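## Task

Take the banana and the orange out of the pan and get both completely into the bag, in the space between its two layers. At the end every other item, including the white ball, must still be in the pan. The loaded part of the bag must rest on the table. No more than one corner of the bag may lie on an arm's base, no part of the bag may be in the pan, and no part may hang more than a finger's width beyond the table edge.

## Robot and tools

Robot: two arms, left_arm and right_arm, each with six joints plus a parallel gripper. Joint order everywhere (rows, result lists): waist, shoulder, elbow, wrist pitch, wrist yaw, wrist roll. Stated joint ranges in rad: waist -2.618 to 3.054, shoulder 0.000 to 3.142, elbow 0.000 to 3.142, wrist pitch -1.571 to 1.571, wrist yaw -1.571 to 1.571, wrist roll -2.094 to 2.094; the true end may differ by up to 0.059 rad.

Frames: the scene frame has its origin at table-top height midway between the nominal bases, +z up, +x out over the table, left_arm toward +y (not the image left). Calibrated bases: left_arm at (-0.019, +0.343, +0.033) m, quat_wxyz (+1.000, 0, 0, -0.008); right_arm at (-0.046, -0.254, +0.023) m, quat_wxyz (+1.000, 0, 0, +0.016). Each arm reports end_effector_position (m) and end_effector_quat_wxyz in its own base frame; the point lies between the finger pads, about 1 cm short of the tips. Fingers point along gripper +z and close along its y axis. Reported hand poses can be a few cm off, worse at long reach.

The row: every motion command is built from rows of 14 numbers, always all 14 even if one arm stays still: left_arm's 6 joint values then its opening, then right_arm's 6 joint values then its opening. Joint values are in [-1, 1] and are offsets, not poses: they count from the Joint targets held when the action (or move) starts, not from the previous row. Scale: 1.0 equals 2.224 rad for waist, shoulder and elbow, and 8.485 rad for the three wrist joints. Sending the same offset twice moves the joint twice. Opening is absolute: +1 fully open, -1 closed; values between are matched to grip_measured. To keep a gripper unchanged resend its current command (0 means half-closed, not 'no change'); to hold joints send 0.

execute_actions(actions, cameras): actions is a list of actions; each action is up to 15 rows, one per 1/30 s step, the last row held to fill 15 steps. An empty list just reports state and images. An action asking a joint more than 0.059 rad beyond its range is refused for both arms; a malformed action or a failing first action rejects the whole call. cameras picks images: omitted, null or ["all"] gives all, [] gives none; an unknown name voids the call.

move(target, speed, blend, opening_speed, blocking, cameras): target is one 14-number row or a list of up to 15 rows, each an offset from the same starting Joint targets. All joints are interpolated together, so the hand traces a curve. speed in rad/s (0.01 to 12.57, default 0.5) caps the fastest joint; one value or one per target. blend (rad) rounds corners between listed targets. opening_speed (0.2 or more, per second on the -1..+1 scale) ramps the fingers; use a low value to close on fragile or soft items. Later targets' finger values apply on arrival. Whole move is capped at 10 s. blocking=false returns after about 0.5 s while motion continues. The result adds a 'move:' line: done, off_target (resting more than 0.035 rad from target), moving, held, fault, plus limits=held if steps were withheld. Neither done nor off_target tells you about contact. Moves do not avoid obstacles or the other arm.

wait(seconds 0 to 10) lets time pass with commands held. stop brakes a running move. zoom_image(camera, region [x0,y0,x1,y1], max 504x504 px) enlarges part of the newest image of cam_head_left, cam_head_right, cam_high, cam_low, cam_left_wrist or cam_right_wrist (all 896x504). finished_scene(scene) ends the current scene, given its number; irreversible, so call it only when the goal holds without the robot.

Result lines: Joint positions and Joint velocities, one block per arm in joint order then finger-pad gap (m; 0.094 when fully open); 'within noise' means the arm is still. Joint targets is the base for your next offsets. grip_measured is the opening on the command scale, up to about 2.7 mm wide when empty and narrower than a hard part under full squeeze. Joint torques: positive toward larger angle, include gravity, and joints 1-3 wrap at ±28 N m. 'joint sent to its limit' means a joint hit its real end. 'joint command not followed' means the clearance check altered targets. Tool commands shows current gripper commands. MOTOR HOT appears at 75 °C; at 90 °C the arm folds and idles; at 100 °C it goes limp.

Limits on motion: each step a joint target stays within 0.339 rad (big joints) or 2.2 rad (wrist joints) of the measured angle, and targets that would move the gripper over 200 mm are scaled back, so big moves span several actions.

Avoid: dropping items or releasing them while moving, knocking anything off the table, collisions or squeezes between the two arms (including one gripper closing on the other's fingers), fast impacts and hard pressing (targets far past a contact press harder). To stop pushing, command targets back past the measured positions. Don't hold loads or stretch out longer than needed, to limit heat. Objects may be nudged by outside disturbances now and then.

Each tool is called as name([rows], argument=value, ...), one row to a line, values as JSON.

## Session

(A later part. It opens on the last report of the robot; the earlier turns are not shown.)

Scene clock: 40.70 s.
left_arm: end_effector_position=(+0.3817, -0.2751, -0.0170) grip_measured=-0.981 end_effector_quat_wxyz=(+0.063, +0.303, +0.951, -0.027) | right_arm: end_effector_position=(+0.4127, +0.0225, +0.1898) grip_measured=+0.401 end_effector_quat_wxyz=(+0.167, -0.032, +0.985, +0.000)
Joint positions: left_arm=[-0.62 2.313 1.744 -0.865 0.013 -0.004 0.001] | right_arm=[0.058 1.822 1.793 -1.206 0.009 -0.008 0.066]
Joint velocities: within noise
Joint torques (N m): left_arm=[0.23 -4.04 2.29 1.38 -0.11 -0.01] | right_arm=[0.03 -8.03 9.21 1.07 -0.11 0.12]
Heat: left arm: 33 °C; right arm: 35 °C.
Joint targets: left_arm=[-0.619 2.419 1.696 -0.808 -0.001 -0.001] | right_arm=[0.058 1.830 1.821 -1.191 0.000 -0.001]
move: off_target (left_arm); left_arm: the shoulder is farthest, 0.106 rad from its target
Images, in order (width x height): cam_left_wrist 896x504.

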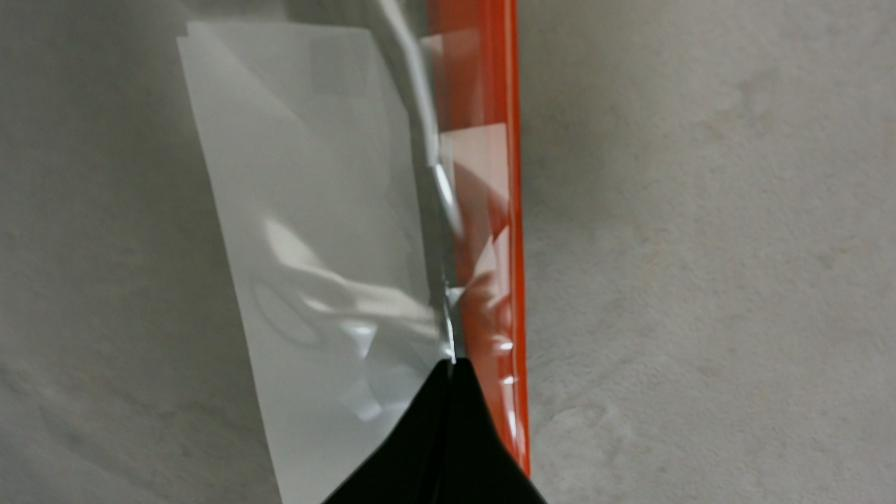

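move(target=[0,-0.09,0.0513,-0.031,0,0,-1,0,0,0,0,0,0,0.4], speed=0.12, cameras=["cam_left_wrist","cam_low"])

zoom_image(camera="cam_low", region=[320, 290, 540, 390])

Scene clock: 43.60 s.
left_arm: end_effector_position=(+0.3610, -0.2602, +0.0173) grip_measured=-0.982 end_effector_quat_wxyz=(+0.022, +0.303, +0.953, -0.014) | right_arm: end_effector_position=(+0.4127, +0.0225, +0.1898) grip_measured=+0.401 end_effector_quat_wxyz=(+0.167, -0.032, +0.985, +0.000)
Joint positions: left_arm=[-0.62 2.253 1.791 -1.058 0.013 -0.004 0.001] | right_arm=[0.058 1.822 1.793 -1.206 0.009 -0.008 0.066]
Joint velocities: within noise
Joint torques (N m): left_arm=[0.24 -14.57 8.85 0.39 -0.11 -0.01] | right_arm=[0.02 -8.02 9.21 1.07 -0.11 0.12]
Heat: left arm: 34 °C; right arm: 35 °C.
Joint targets: left_arm=[-0.619 2.219 1.810 -1.071 -0.001 -0.001] | right_arm=[0.058 1.830 1.821 -1.191 0.000 -0.001]
move: done
Images, in order (width x height): cam_low 896x504, cam_left_wrist 896x504.

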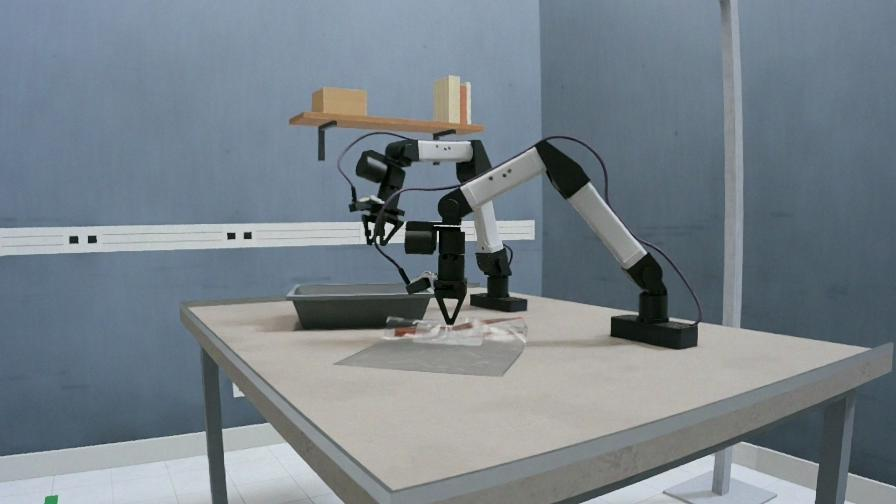

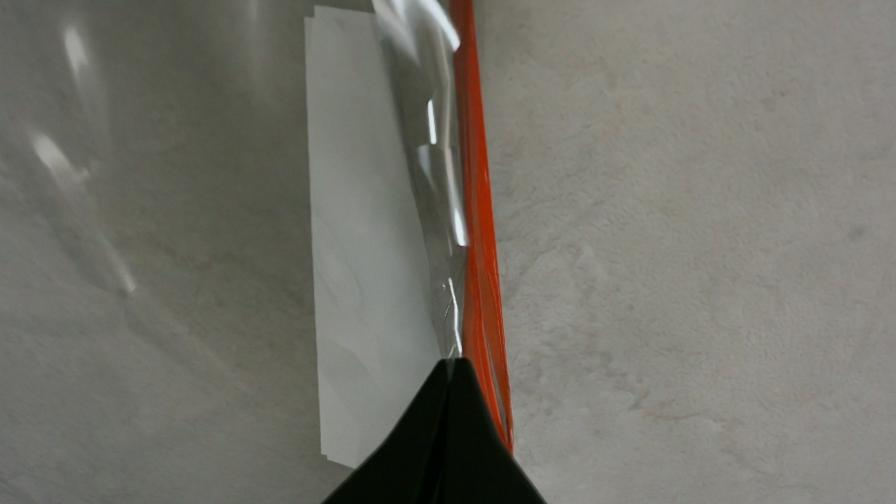

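Scaled by 2.291 from the camera's 896x504 image, which has a finer 1280x720 frame.

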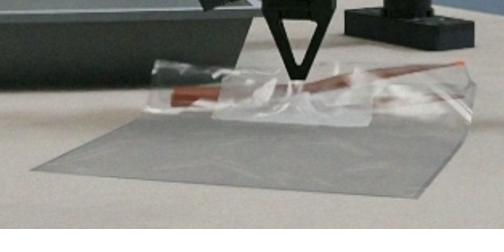

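move(target=[0,-0.1016,-0.0845,-0.0045,0,0,-1,0,0,0,0,0,0,0.4], speed=0.15)

zoom_image(camera="cam_low", region=[320, 270, 560, 390])

zoom_image(camera="cam_head_right", region=[200, 180, 452, 340])

Scene clock: 45.77 s.
left_arm: end_effector_position=(+0.3286, -0.2372, +0.0678) grip_measured=-0.982 end_effector_quat_wxyz=(+0.037, +0.303, +0.952, -0.019) | right_arm: end_effector_position=(+0.4127, +0.0225, +0.1898) grip_measured=+0.401 end_effector_quat_wxyz=(+0.167, -0.032, +0.985, +0.000)
Joint positions: left_arm=[-0.62 2.025 1.634 -1.098 0.013 -0.004 0.001] | right_arm=[0.058 1.822 1.793 -1.206 0.009 -0.008 0.066]
Joint velocities: within noise
Joint torques (N m): left_arm=[0.28 -12.72 6 0.47 -0.11 0] | right_arm=[0.06 -8.02 9.21 1.07 -0.11 0.12]
Heat: left arm: 35 °C; right arm: 35 °C.
Joint targets: left_arm=[-0.619 1.993 1.622 -1.109 -0.001 -0.001] | right_arm=[0.058 1.830 1.821 -1.191 0.000 -0.001]
move: done

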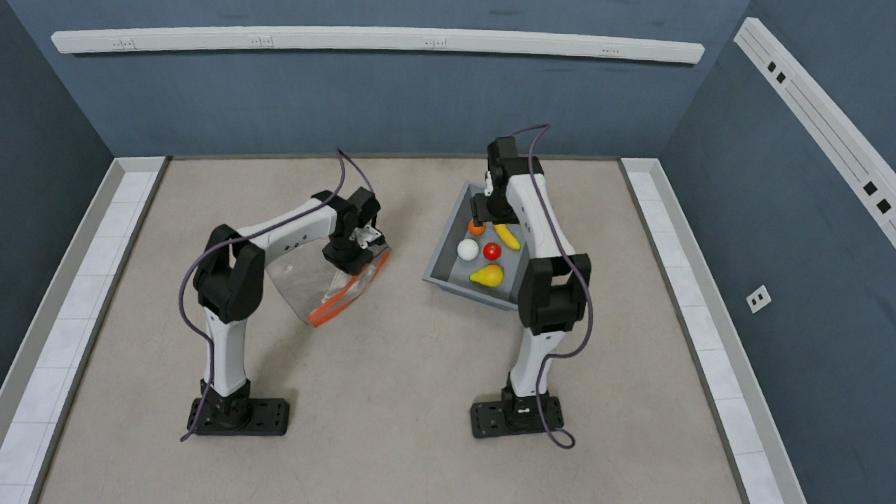

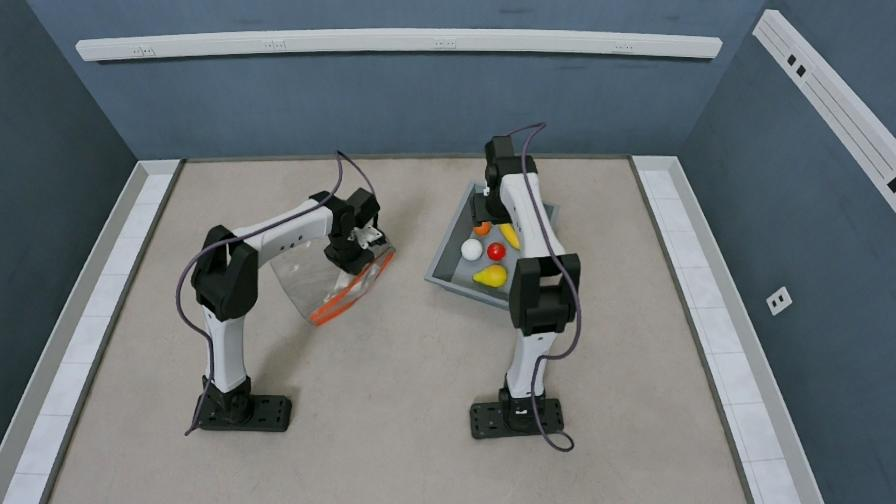

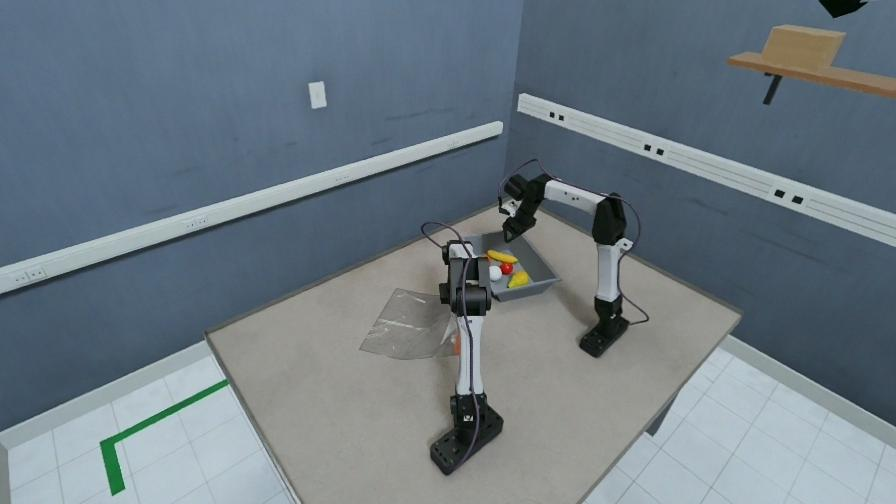

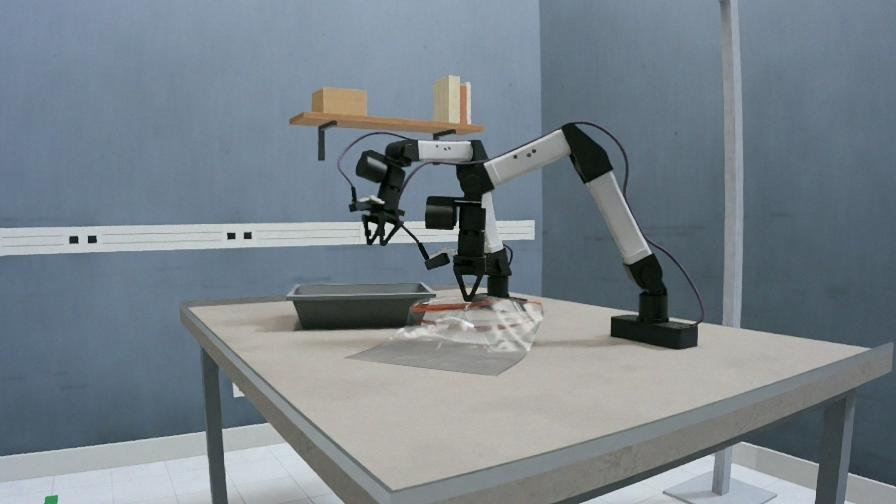

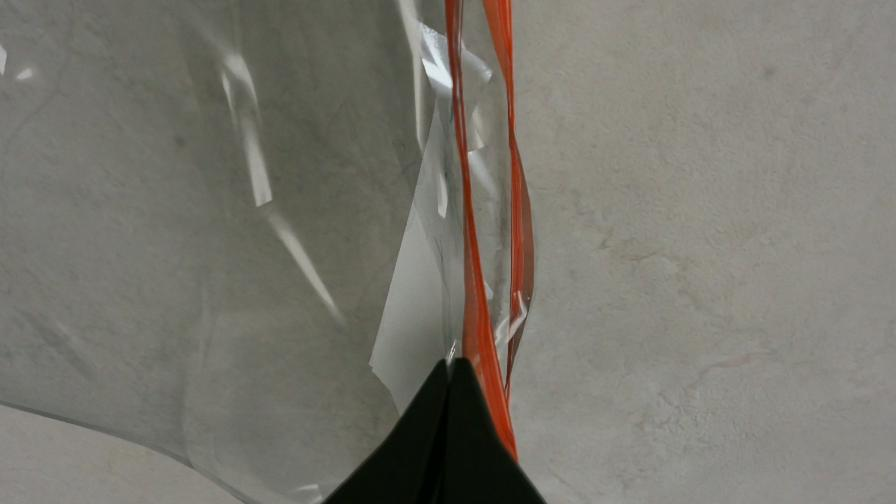

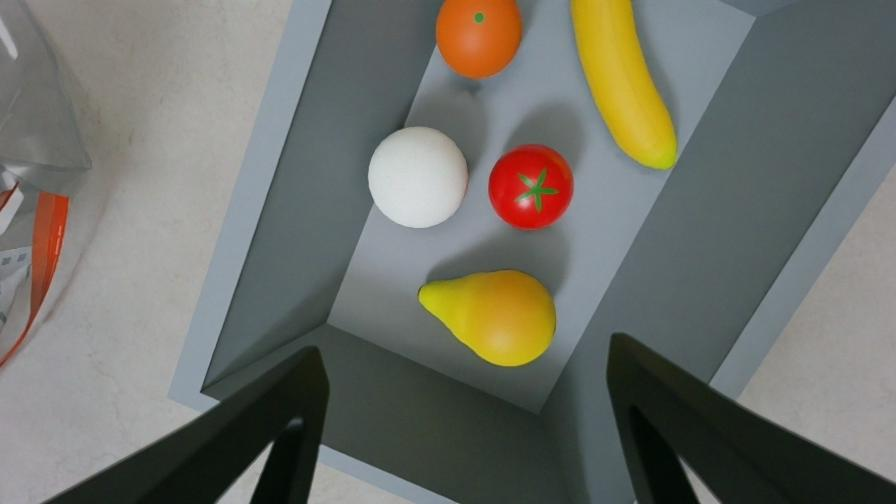

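Scaled by 2.100 from the camera's 896x504 image, which has a finer 1280x720 frame.

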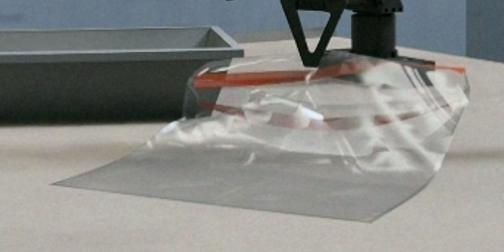

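Scaled by 2.000 from the camera's 896x504 image, which has a finer 1280x720 frame.

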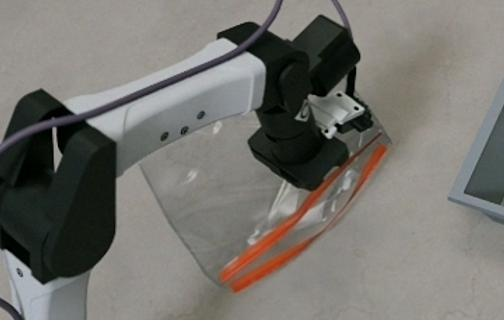

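move(target=[0,-0.0166,0.0639,-0.0176,0,0,-1,-0.011,0.2635,0.2626,0,0,0.059,0.6], speed=0.4)

zoom_image(camera="cam_low", region=[320, 250, 560, 390])

zoom_image(camera="cam_head_right", region=[200, 160, 552, 340])

Scene clock: 49.17 s.
left_arm: end_effector_position=(+0.3233, -0.2334, +0.1088) grip_measured=-0.982 end_effector_quat_wxyz=(+0.036, +0.303, +0.952, -0.018) | right_arm: end_effector_position=(+0.5452, +0.0207, +0.1123) grip_measured=+0.599 end_effector_quat_wxyz=(+0.167, +0.221, +0.960, +0.041)
Joint positions: left_arm=[-0.62 1.988 1.743 -1.247 0.013 -0.004 0.001] | right_arm=[0.041 2.406 2.378 -1.197 0.008 0.492 0.075]
Joint velocities: within noise
Joint torques (N m): left_arm=[0.28 -12.52 9.25 0.44 -0.12 0] | right_arm=[-0.66 -12.14 9.17 0.98 -0.07 0.08]
Heat: left arm: 36 °C; right arm: 36 °C.
Joint targets: left_arm=[-0.619 1.956 1.764 -1.259 -0.001 -0.001] | right_arm=[0.034 2.416 2.405 -1.191 0.000 0.500]
move: done

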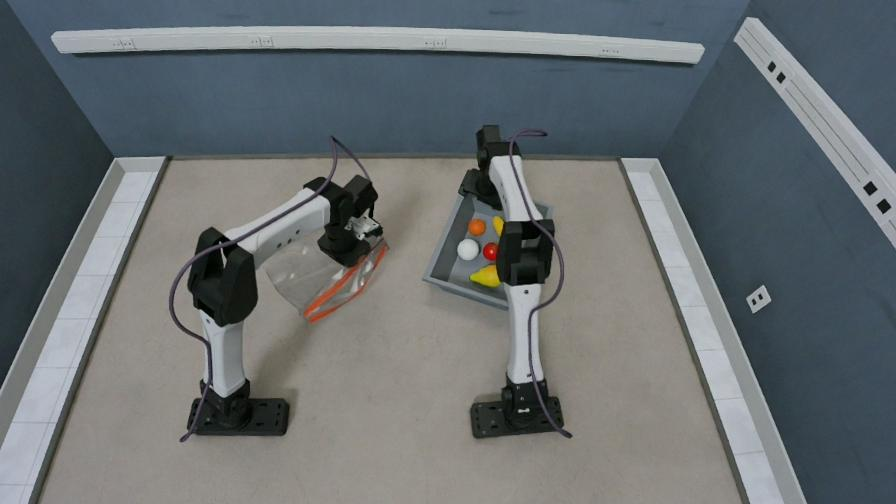

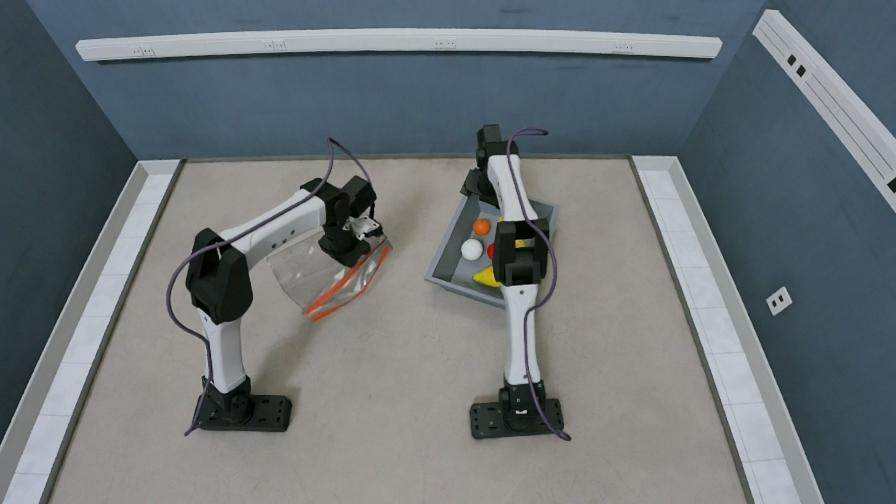

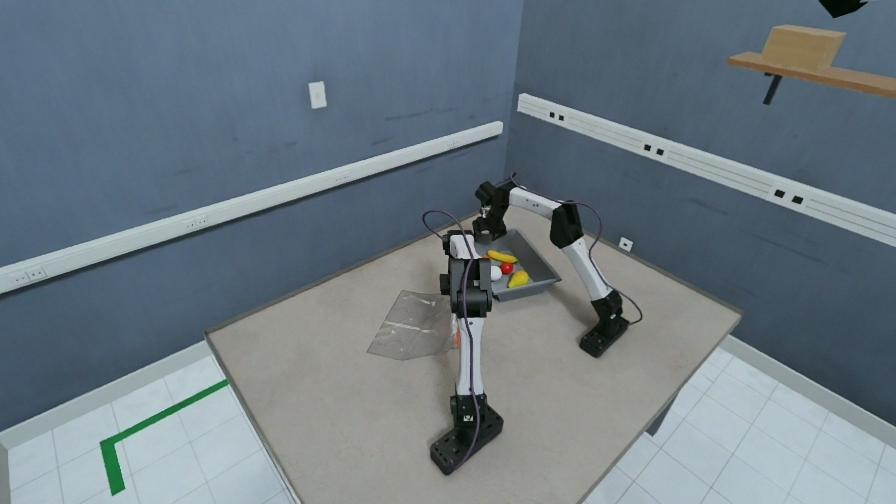

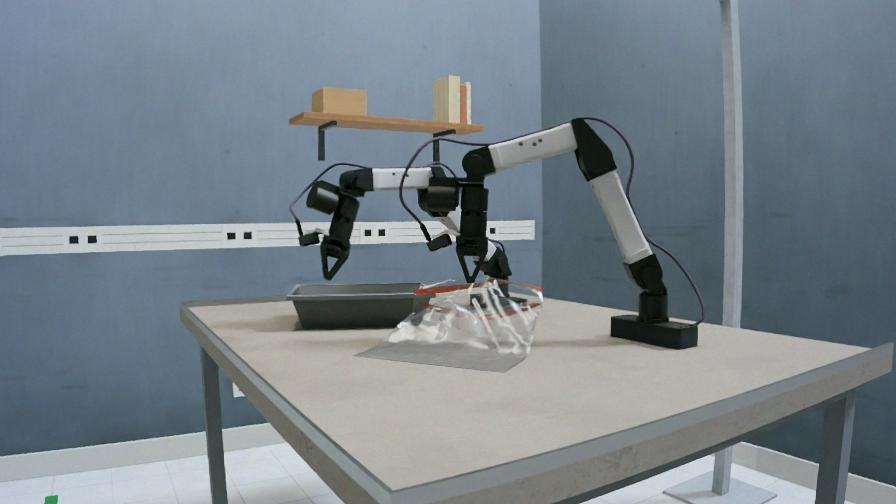

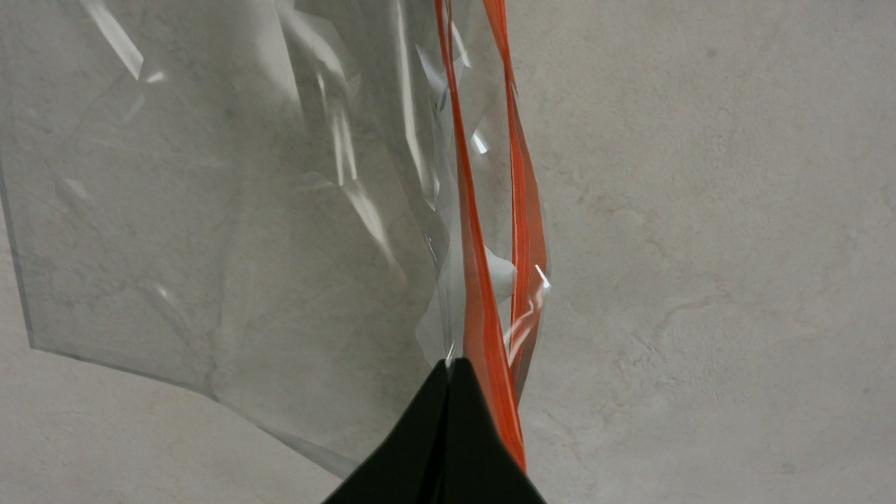

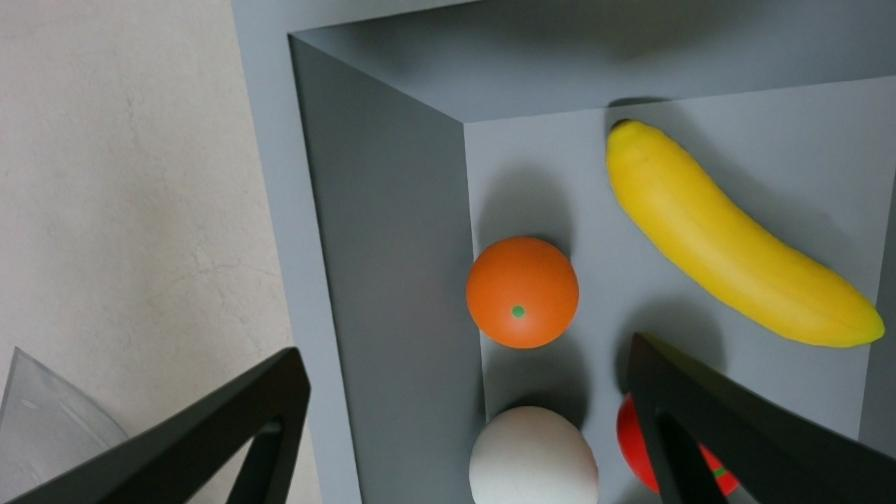

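Scaled by 2.100 from the camera's 896x504 image, which has a finer 1280x720 frame.

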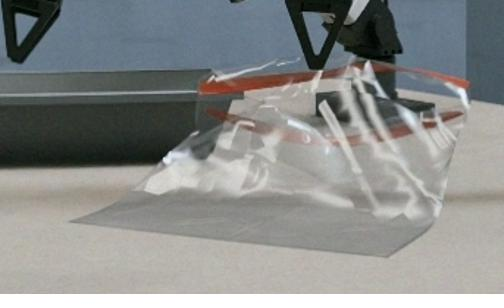

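Scaled by 1.432 from the camera's 896x504 image, which has a finer 1280x720 frame.

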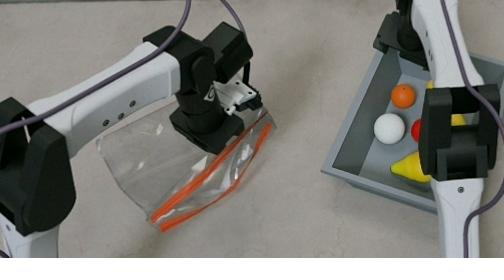

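move([
  [0,0,0,0,0,0,-1,0,0,0,0,0,-0.1179,0.6],
  [0,0,0,0,0,0,-1,0,0.0139,-0.0832,0.0257,0,-0.1179,0.6],
], speed=[1.5,0.3], cameras=["cam_right_wrist","cam_low"])

Scene clock: 52.37 s.
left_arm: end_effector_position=(+0.3232, -0.2333, +0.1088) grip_measured=-0.982 end_effector_quat_wxyz=(+0.036, +0.303, +0.952, -0.018) | right_arm: end_effector_position=(+0.5611, +0.0214, +0.0622) grip_measured=+0.599 end_effector_quat_wxyz=(+0.178, -0.259, +0.948, -0.045)
Joint positions: left_arm=[-0.62 1.988 1.743 -1.247 0.013 -0.004 0.001] | right_arm=[0.041 2.435 2.222 -0.989 0.008 -0.493 0.075]
Joint velocities: within noise
Joint torques (N m): left_arm=[0.27 -12.48 9.24 0.46 -0.11 -0.02] | right_arm=[-0.66 -12.36 6.63 1.12 -0.11 -0.02]
Heat: left arm: 37 °C; right arm: 37 °C.
Joint targets: left_arm=[-0.619 1.956 1.764 -1.259 -0.001 -0.001] | right_arm=[0.034 2.447 2.220 -0.973 0.000 -0.501]
move: done
Images, in order (width x height): cam_low 896x504, cam_right_wrist 896x504.

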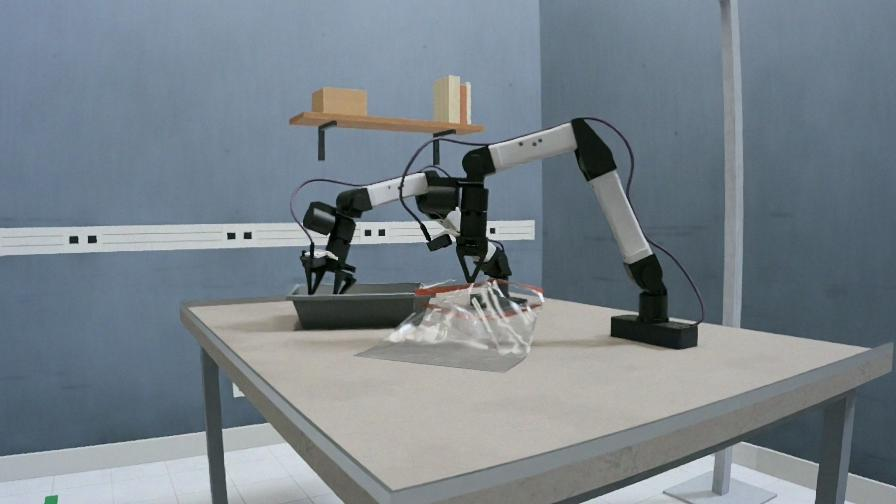

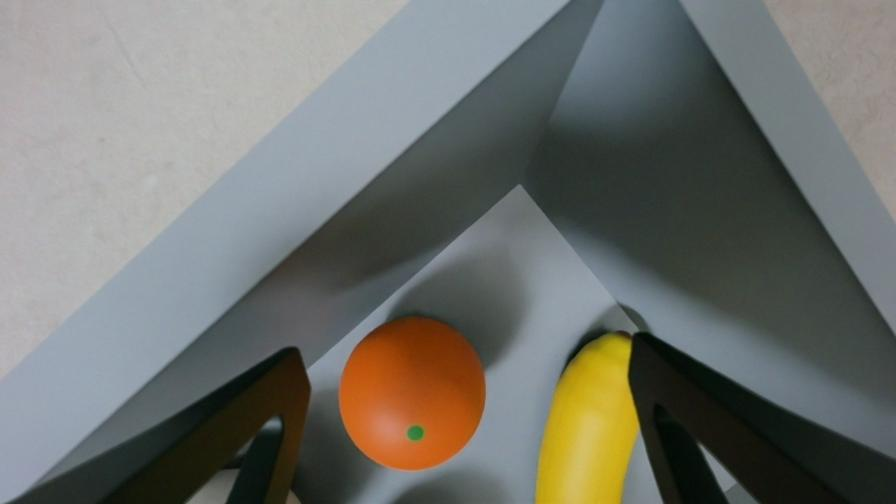

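move([
  [0,0,0,0,0,0,-1,0.0027,-0.0531,-0.0931,0.0105,0,0,0.45],
  [0,0,0,0,0,0,-1,0.0027,-0.0409,-0.1439,0.027,0,0,0.45],
], speed=0.3, cameras=["cam_right_wrist"])

Scene clock: 54.63 s.
left_arm: end_effector_position=(+0.3232, -0.2333, +0.1088) grip_measured=-0.982 end_effector_quat_wxyz=(+0.036, +0.303, +0.952, -0.018) | right_arm: end_effector_position=(+0.5352, +0.0181, +0.0026) grip_measured=+0.451 end_effector_quat_wxyz=(+0.155, -0.259, +0.952, -0.041)
Joint positions: left_arm=[-0.62 1.988 1.743 -1.247 0.013 -0.004 0.001] | right_arm=[0.037 2.386 1.911 -0.773 0.01 -0.496 0.068]
Joint velocities: within noise
Joint torques (N m): left_arm=[0.24 -12.49 9.22 0.46 -0.12 -0.02] | right_arm=[0.27 -15.51 5.55 1.16 -0.19 0.04]
Heat: left arm: 38 °C; right arm: 38 °C.
Joint targets: left_arm=[-0.619 1.956 1.764 -1.259 -0.001 -0.001] | right_arm=[0.040 2.356 1.900 -0.744 0.000 -0.501]
move: done
Images, in order (width x height): cam_right_wrist 896x504.

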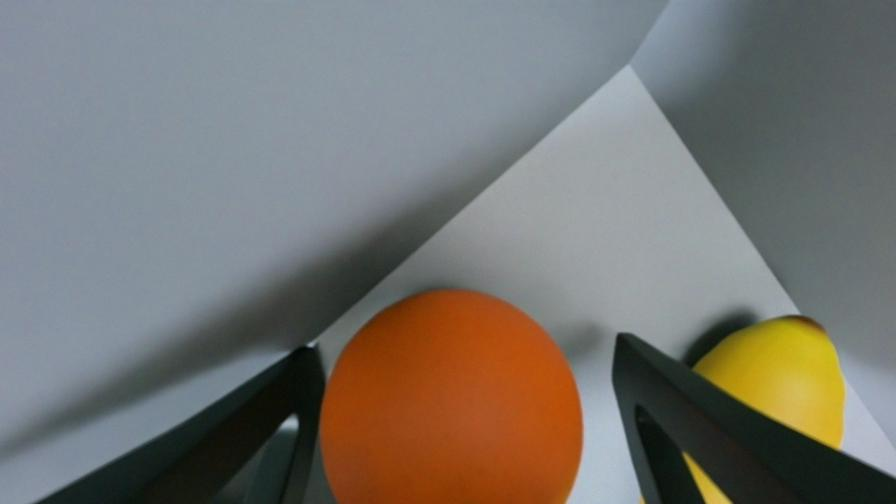

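move([
  [0,0,0,0,0,0,-1,-0.0013,-0.0247,-0.0315,0.0018,0,0,0.45],
  [0,0,0,0,0,0,-1,-0.0013,-0.0247,-0.0315,0.0018,0,0,-0.1],
], speed=0.3, opening_speed=1.0, cameras=["cam_right_wrist"])

Scene clock: 56.57 s.
left_arm: end_effector_position=(+0.3232, -0.2333, +0.1088) grip_measured=-0.982 end_effector_quat_wxyz=(+0.036, +0.303, +0.952, -0.018) | right_arm: end_effector_position=(+0.5287, +0.0183, +0.0040) grip_measured=-0.091 end_effector_quat_wxyz=(+0.163, -0.259, +0.951, -0.042)
Joint positions: left_arm=[-0.62 1.988 1.743 -1.247 0.013 -0.004 0.001] | right_arm=[0.037 2.344 1.837 -0.726 0.007 -0.496 0.043]
Joint velocities: within noise
Joint torques (N m): left_arm=[0.27 -12.48 9.21 0.45 -0.11 0] | right_arm=[-0.01 -16.34 5.86 0.9 -0.11 0]
Heat: left arm: 39 °C; right arm: 40 °C.
Joint targets: left_arm=[-0.619 1.956 1.764 -1.259 -0.001 -0.001] | right_arm=[0.037 2.301 1.830 -0.728 0.000 -0.501]
move: off_target (right_arm); target 2's new numbers were sent with right_arm's shoulder 0.043 rad from that target; right_arm: the shoulder is farthest, 0.043 rad from its target
Images, in order (width x height): cam_right_wrist 896x504.

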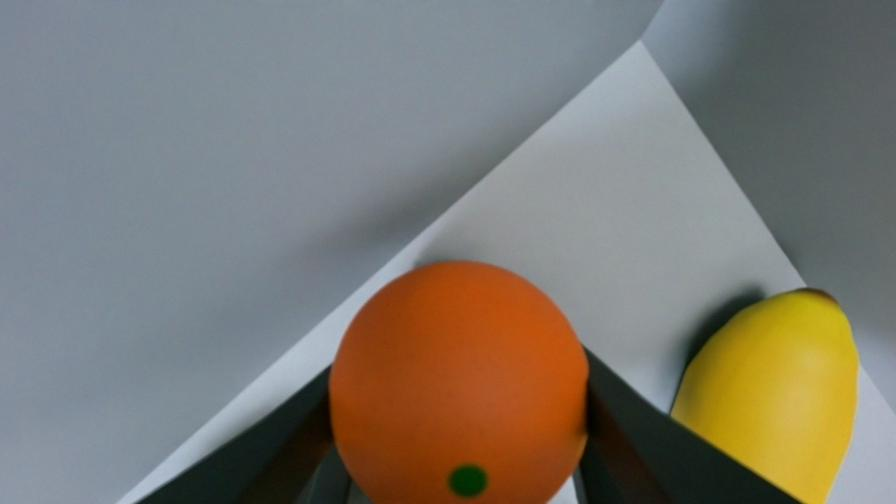

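move([
  [0,-0.0157,0.0139,-0.0077,0,0,-1,0,0.0036,0.2095,-0.0541,0,0,-0.2],
  [0,-0.0157,0.0139,-0.0077,0,0,-1,0,-0.1533,0.0742,-0.0598,0,0.03,-0.2],
  [0,-0.0157,0.0139,-0.0077,0,0,-1,0.3296,-0.6106,-0.6533,0.0991,0,0.059,-0.2],
], speed=[0.5,0.7,1.0], blend=0.08, cameras=["cam_right_wrist","cam_low","cam_head_right"])

zoom_image(camera="cam_head_right", region=[200, 160, 552, 460])

zoom_image(camera="cam_low", region=[320, 230, 560, 390])

Scene clock: 61.50 s.
left_arm: end_effector_position=(+0.3159, -0.2281, +0.1287) grip_measured=-0.982 end_effector_quat_wxyz=(+0.036, +0.303, +0.952, -0.018) | right_arm: end_effector_position=(+0.2338, +0.2222, +0.1289) grip_measured=-0.184 end_effector_quat_wxyz=(+0.478, -0.321, +0.796, +0.187)
Joint positions: left_arm=[-0.62 1.953 1.774 -1.313 0.013 -0.004 0.001] | right_arm=[0.762 0.958 0.377 0.089 0.004 -0.008 0.038]
Joint velocities: within noise
Joint torques (N m): left_arm=[0.25 -12.19 9.28 0.45 -0.11 -0.01] | right_arm=[0.75 -3.34 7.27 2.11 -0.06 0.11]
Heat: left arm: 39 °C; right arm: 42 °C.
Joint targets: left_arm=[-0.619 1.921 1.795 -1.324 -0.001 -0.001] | right_arm=[0.770 0.943 0.377 0.113 0.000 0.000]
move: done
Images, in order (width x height): cam_head_right 896x504, cam_low 896x504, cam_right_wrist 896x504.

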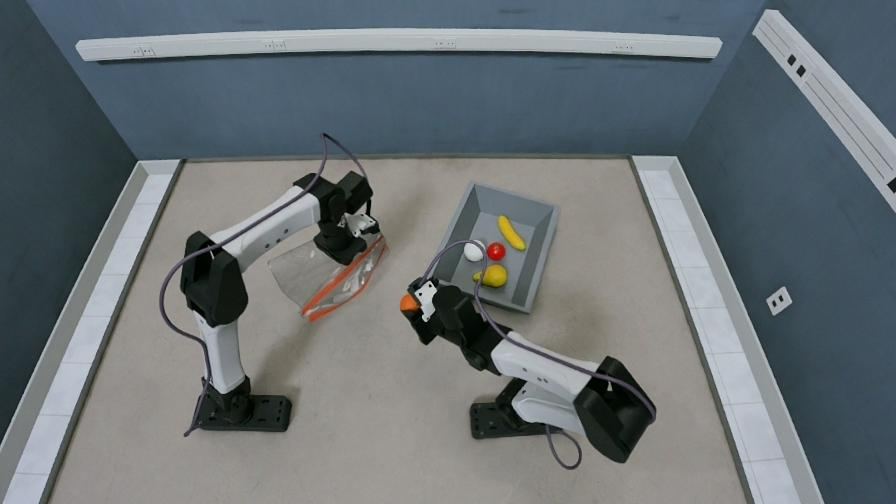

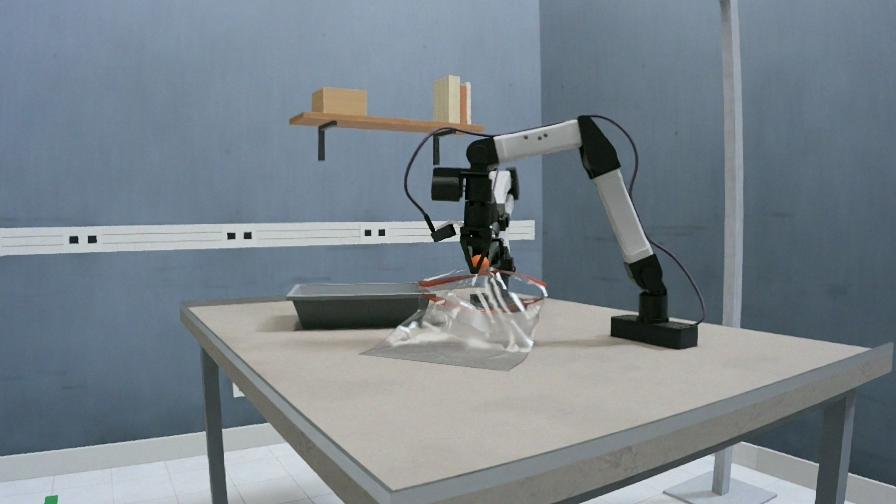

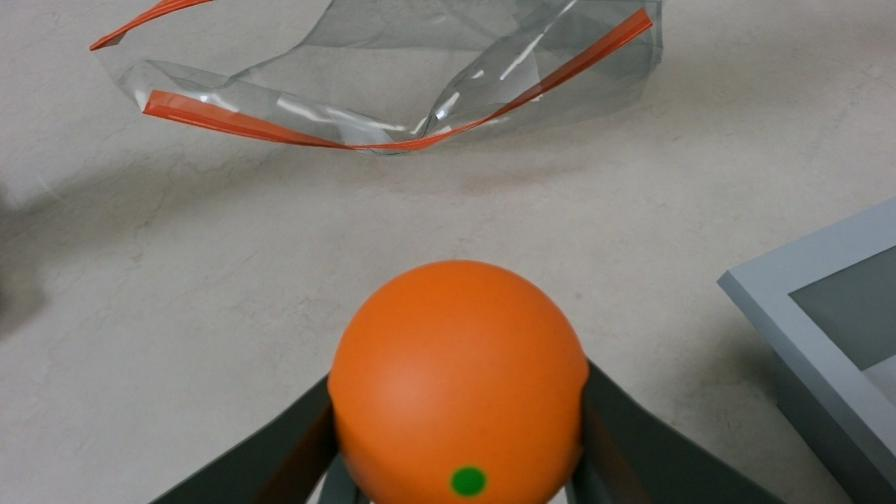

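Scaled by 1.432 from the camera's 896x504 image, which has a finer 1280x720 frame.

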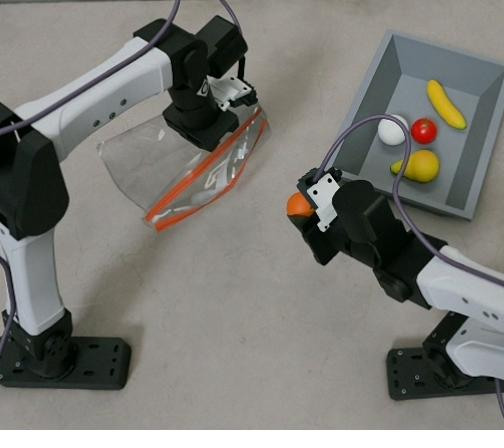

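Scaled by 2.100 from the camera's 896x504 image, which has a finer 1280x720 frame.

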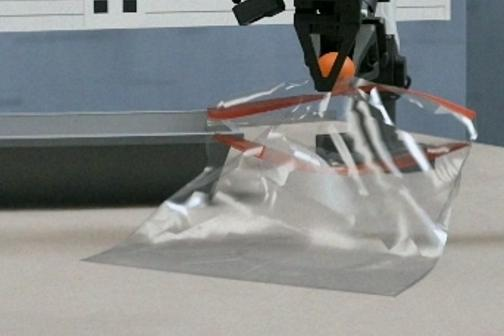

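move([
  [0,0,0,0,0,0,-1,0.005,0.3085,-0.0301,0.1009,0,0,-0.2],
  [0,0,0,0,0,0,-1,0.005,0.4636,0.1084,0.1052,0,0,-0.2],
], speed=[0.6,0.25])

zoom_image(camera="cam_head_right", region=[240, 180, 452, 340])

zoom_image(camera="cam_low", region=[320, 230, 560, 390])

Scene clock: 65.47 s.
left_arm: end_effector_position=(+0.3159, -0.2281, +0.1287) grip_measured=-0.982 end_effector_quat_wxyz=(+0.036, +0.303, +0.952, -0.018) | right_arm: end_effector_position=(+0.3279, +0.3190, +0.0376) grip_measured=-0.184 end_effector_quat_wxyz=(+0.519, -0.314, +0.767, +0.207)
Joint positions: left_arm=[-0.62 1.953 1.774 -1.313 0.013 -0.004 0.001] | right_arm=[0.773 1.963 0.597 0.981 0.004 -0.007 0.038]
Joint velocities: within noise
Joint torques (N m): left_arm=[0.25 -12.16 9.29 0.45 -0.11 -0.02] | right_arm=[0.76 -6.79 6.34 2.2 -0.07 0.12]
Heat: left arm: 39 °C; right arm: 40 °C.
Joint targets: left_arm=[-0.619 1.921 1.795 -1.324 -0.001 -0.001] | right_arm=[0.781 1.974 0.618 1.005 0.000 0.000]
move: done

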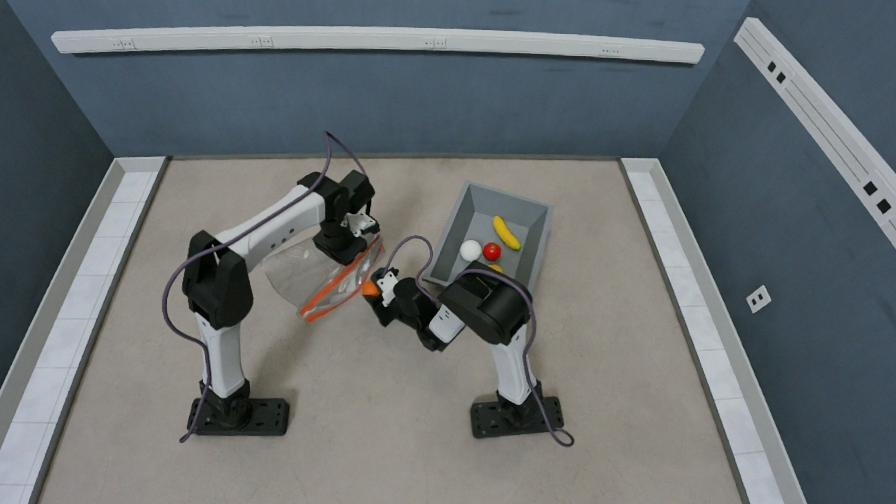

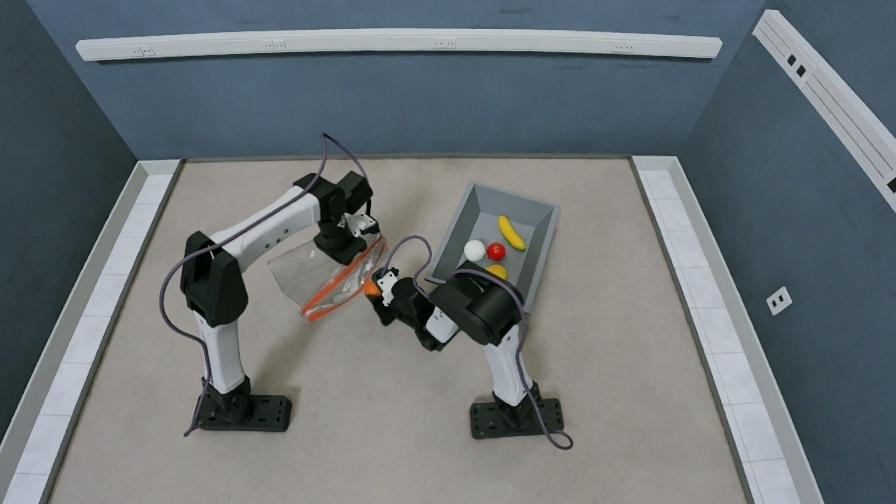

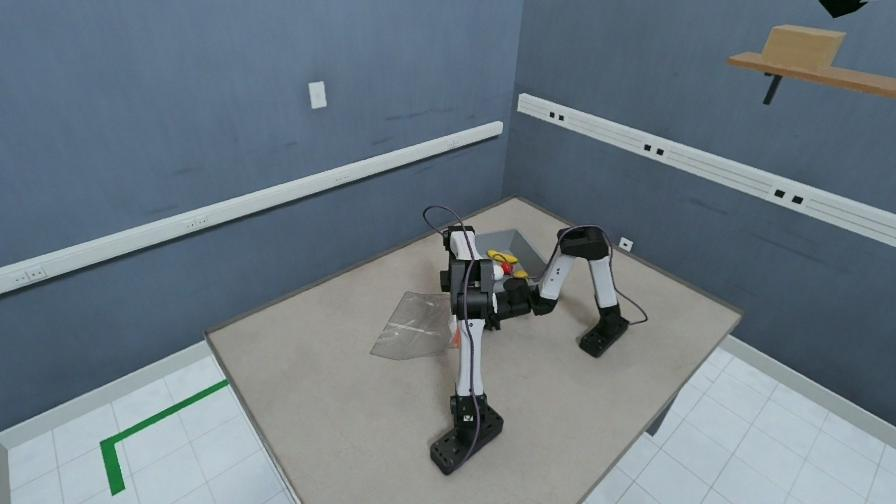

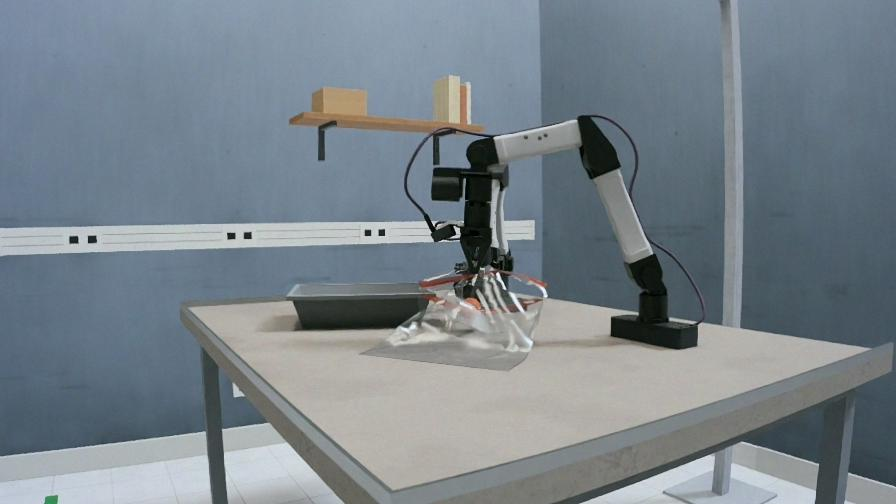

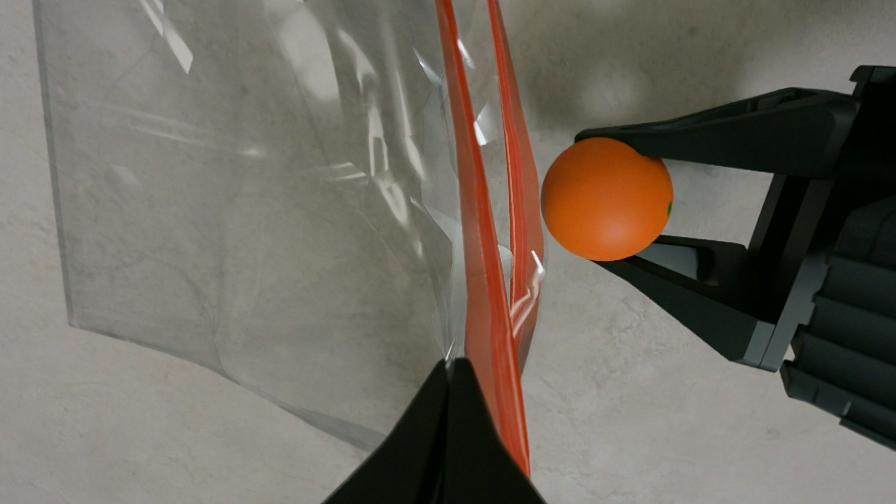

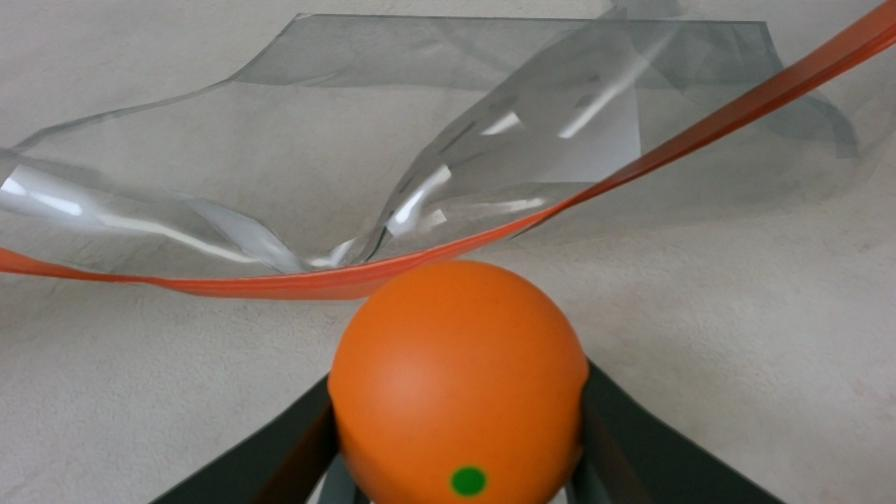

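Scaled by 2.377 from the camera's 896x504 image, which has a finer 1280x720 frame.

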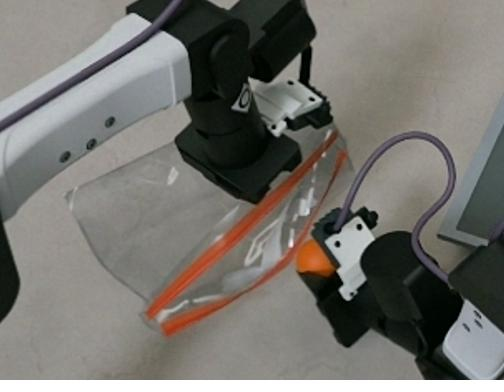

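Scaled by 2.100 from the camera's 896x504 image, which has a finer 1280x720 frame.

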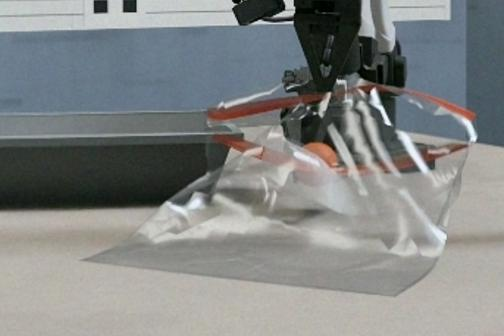

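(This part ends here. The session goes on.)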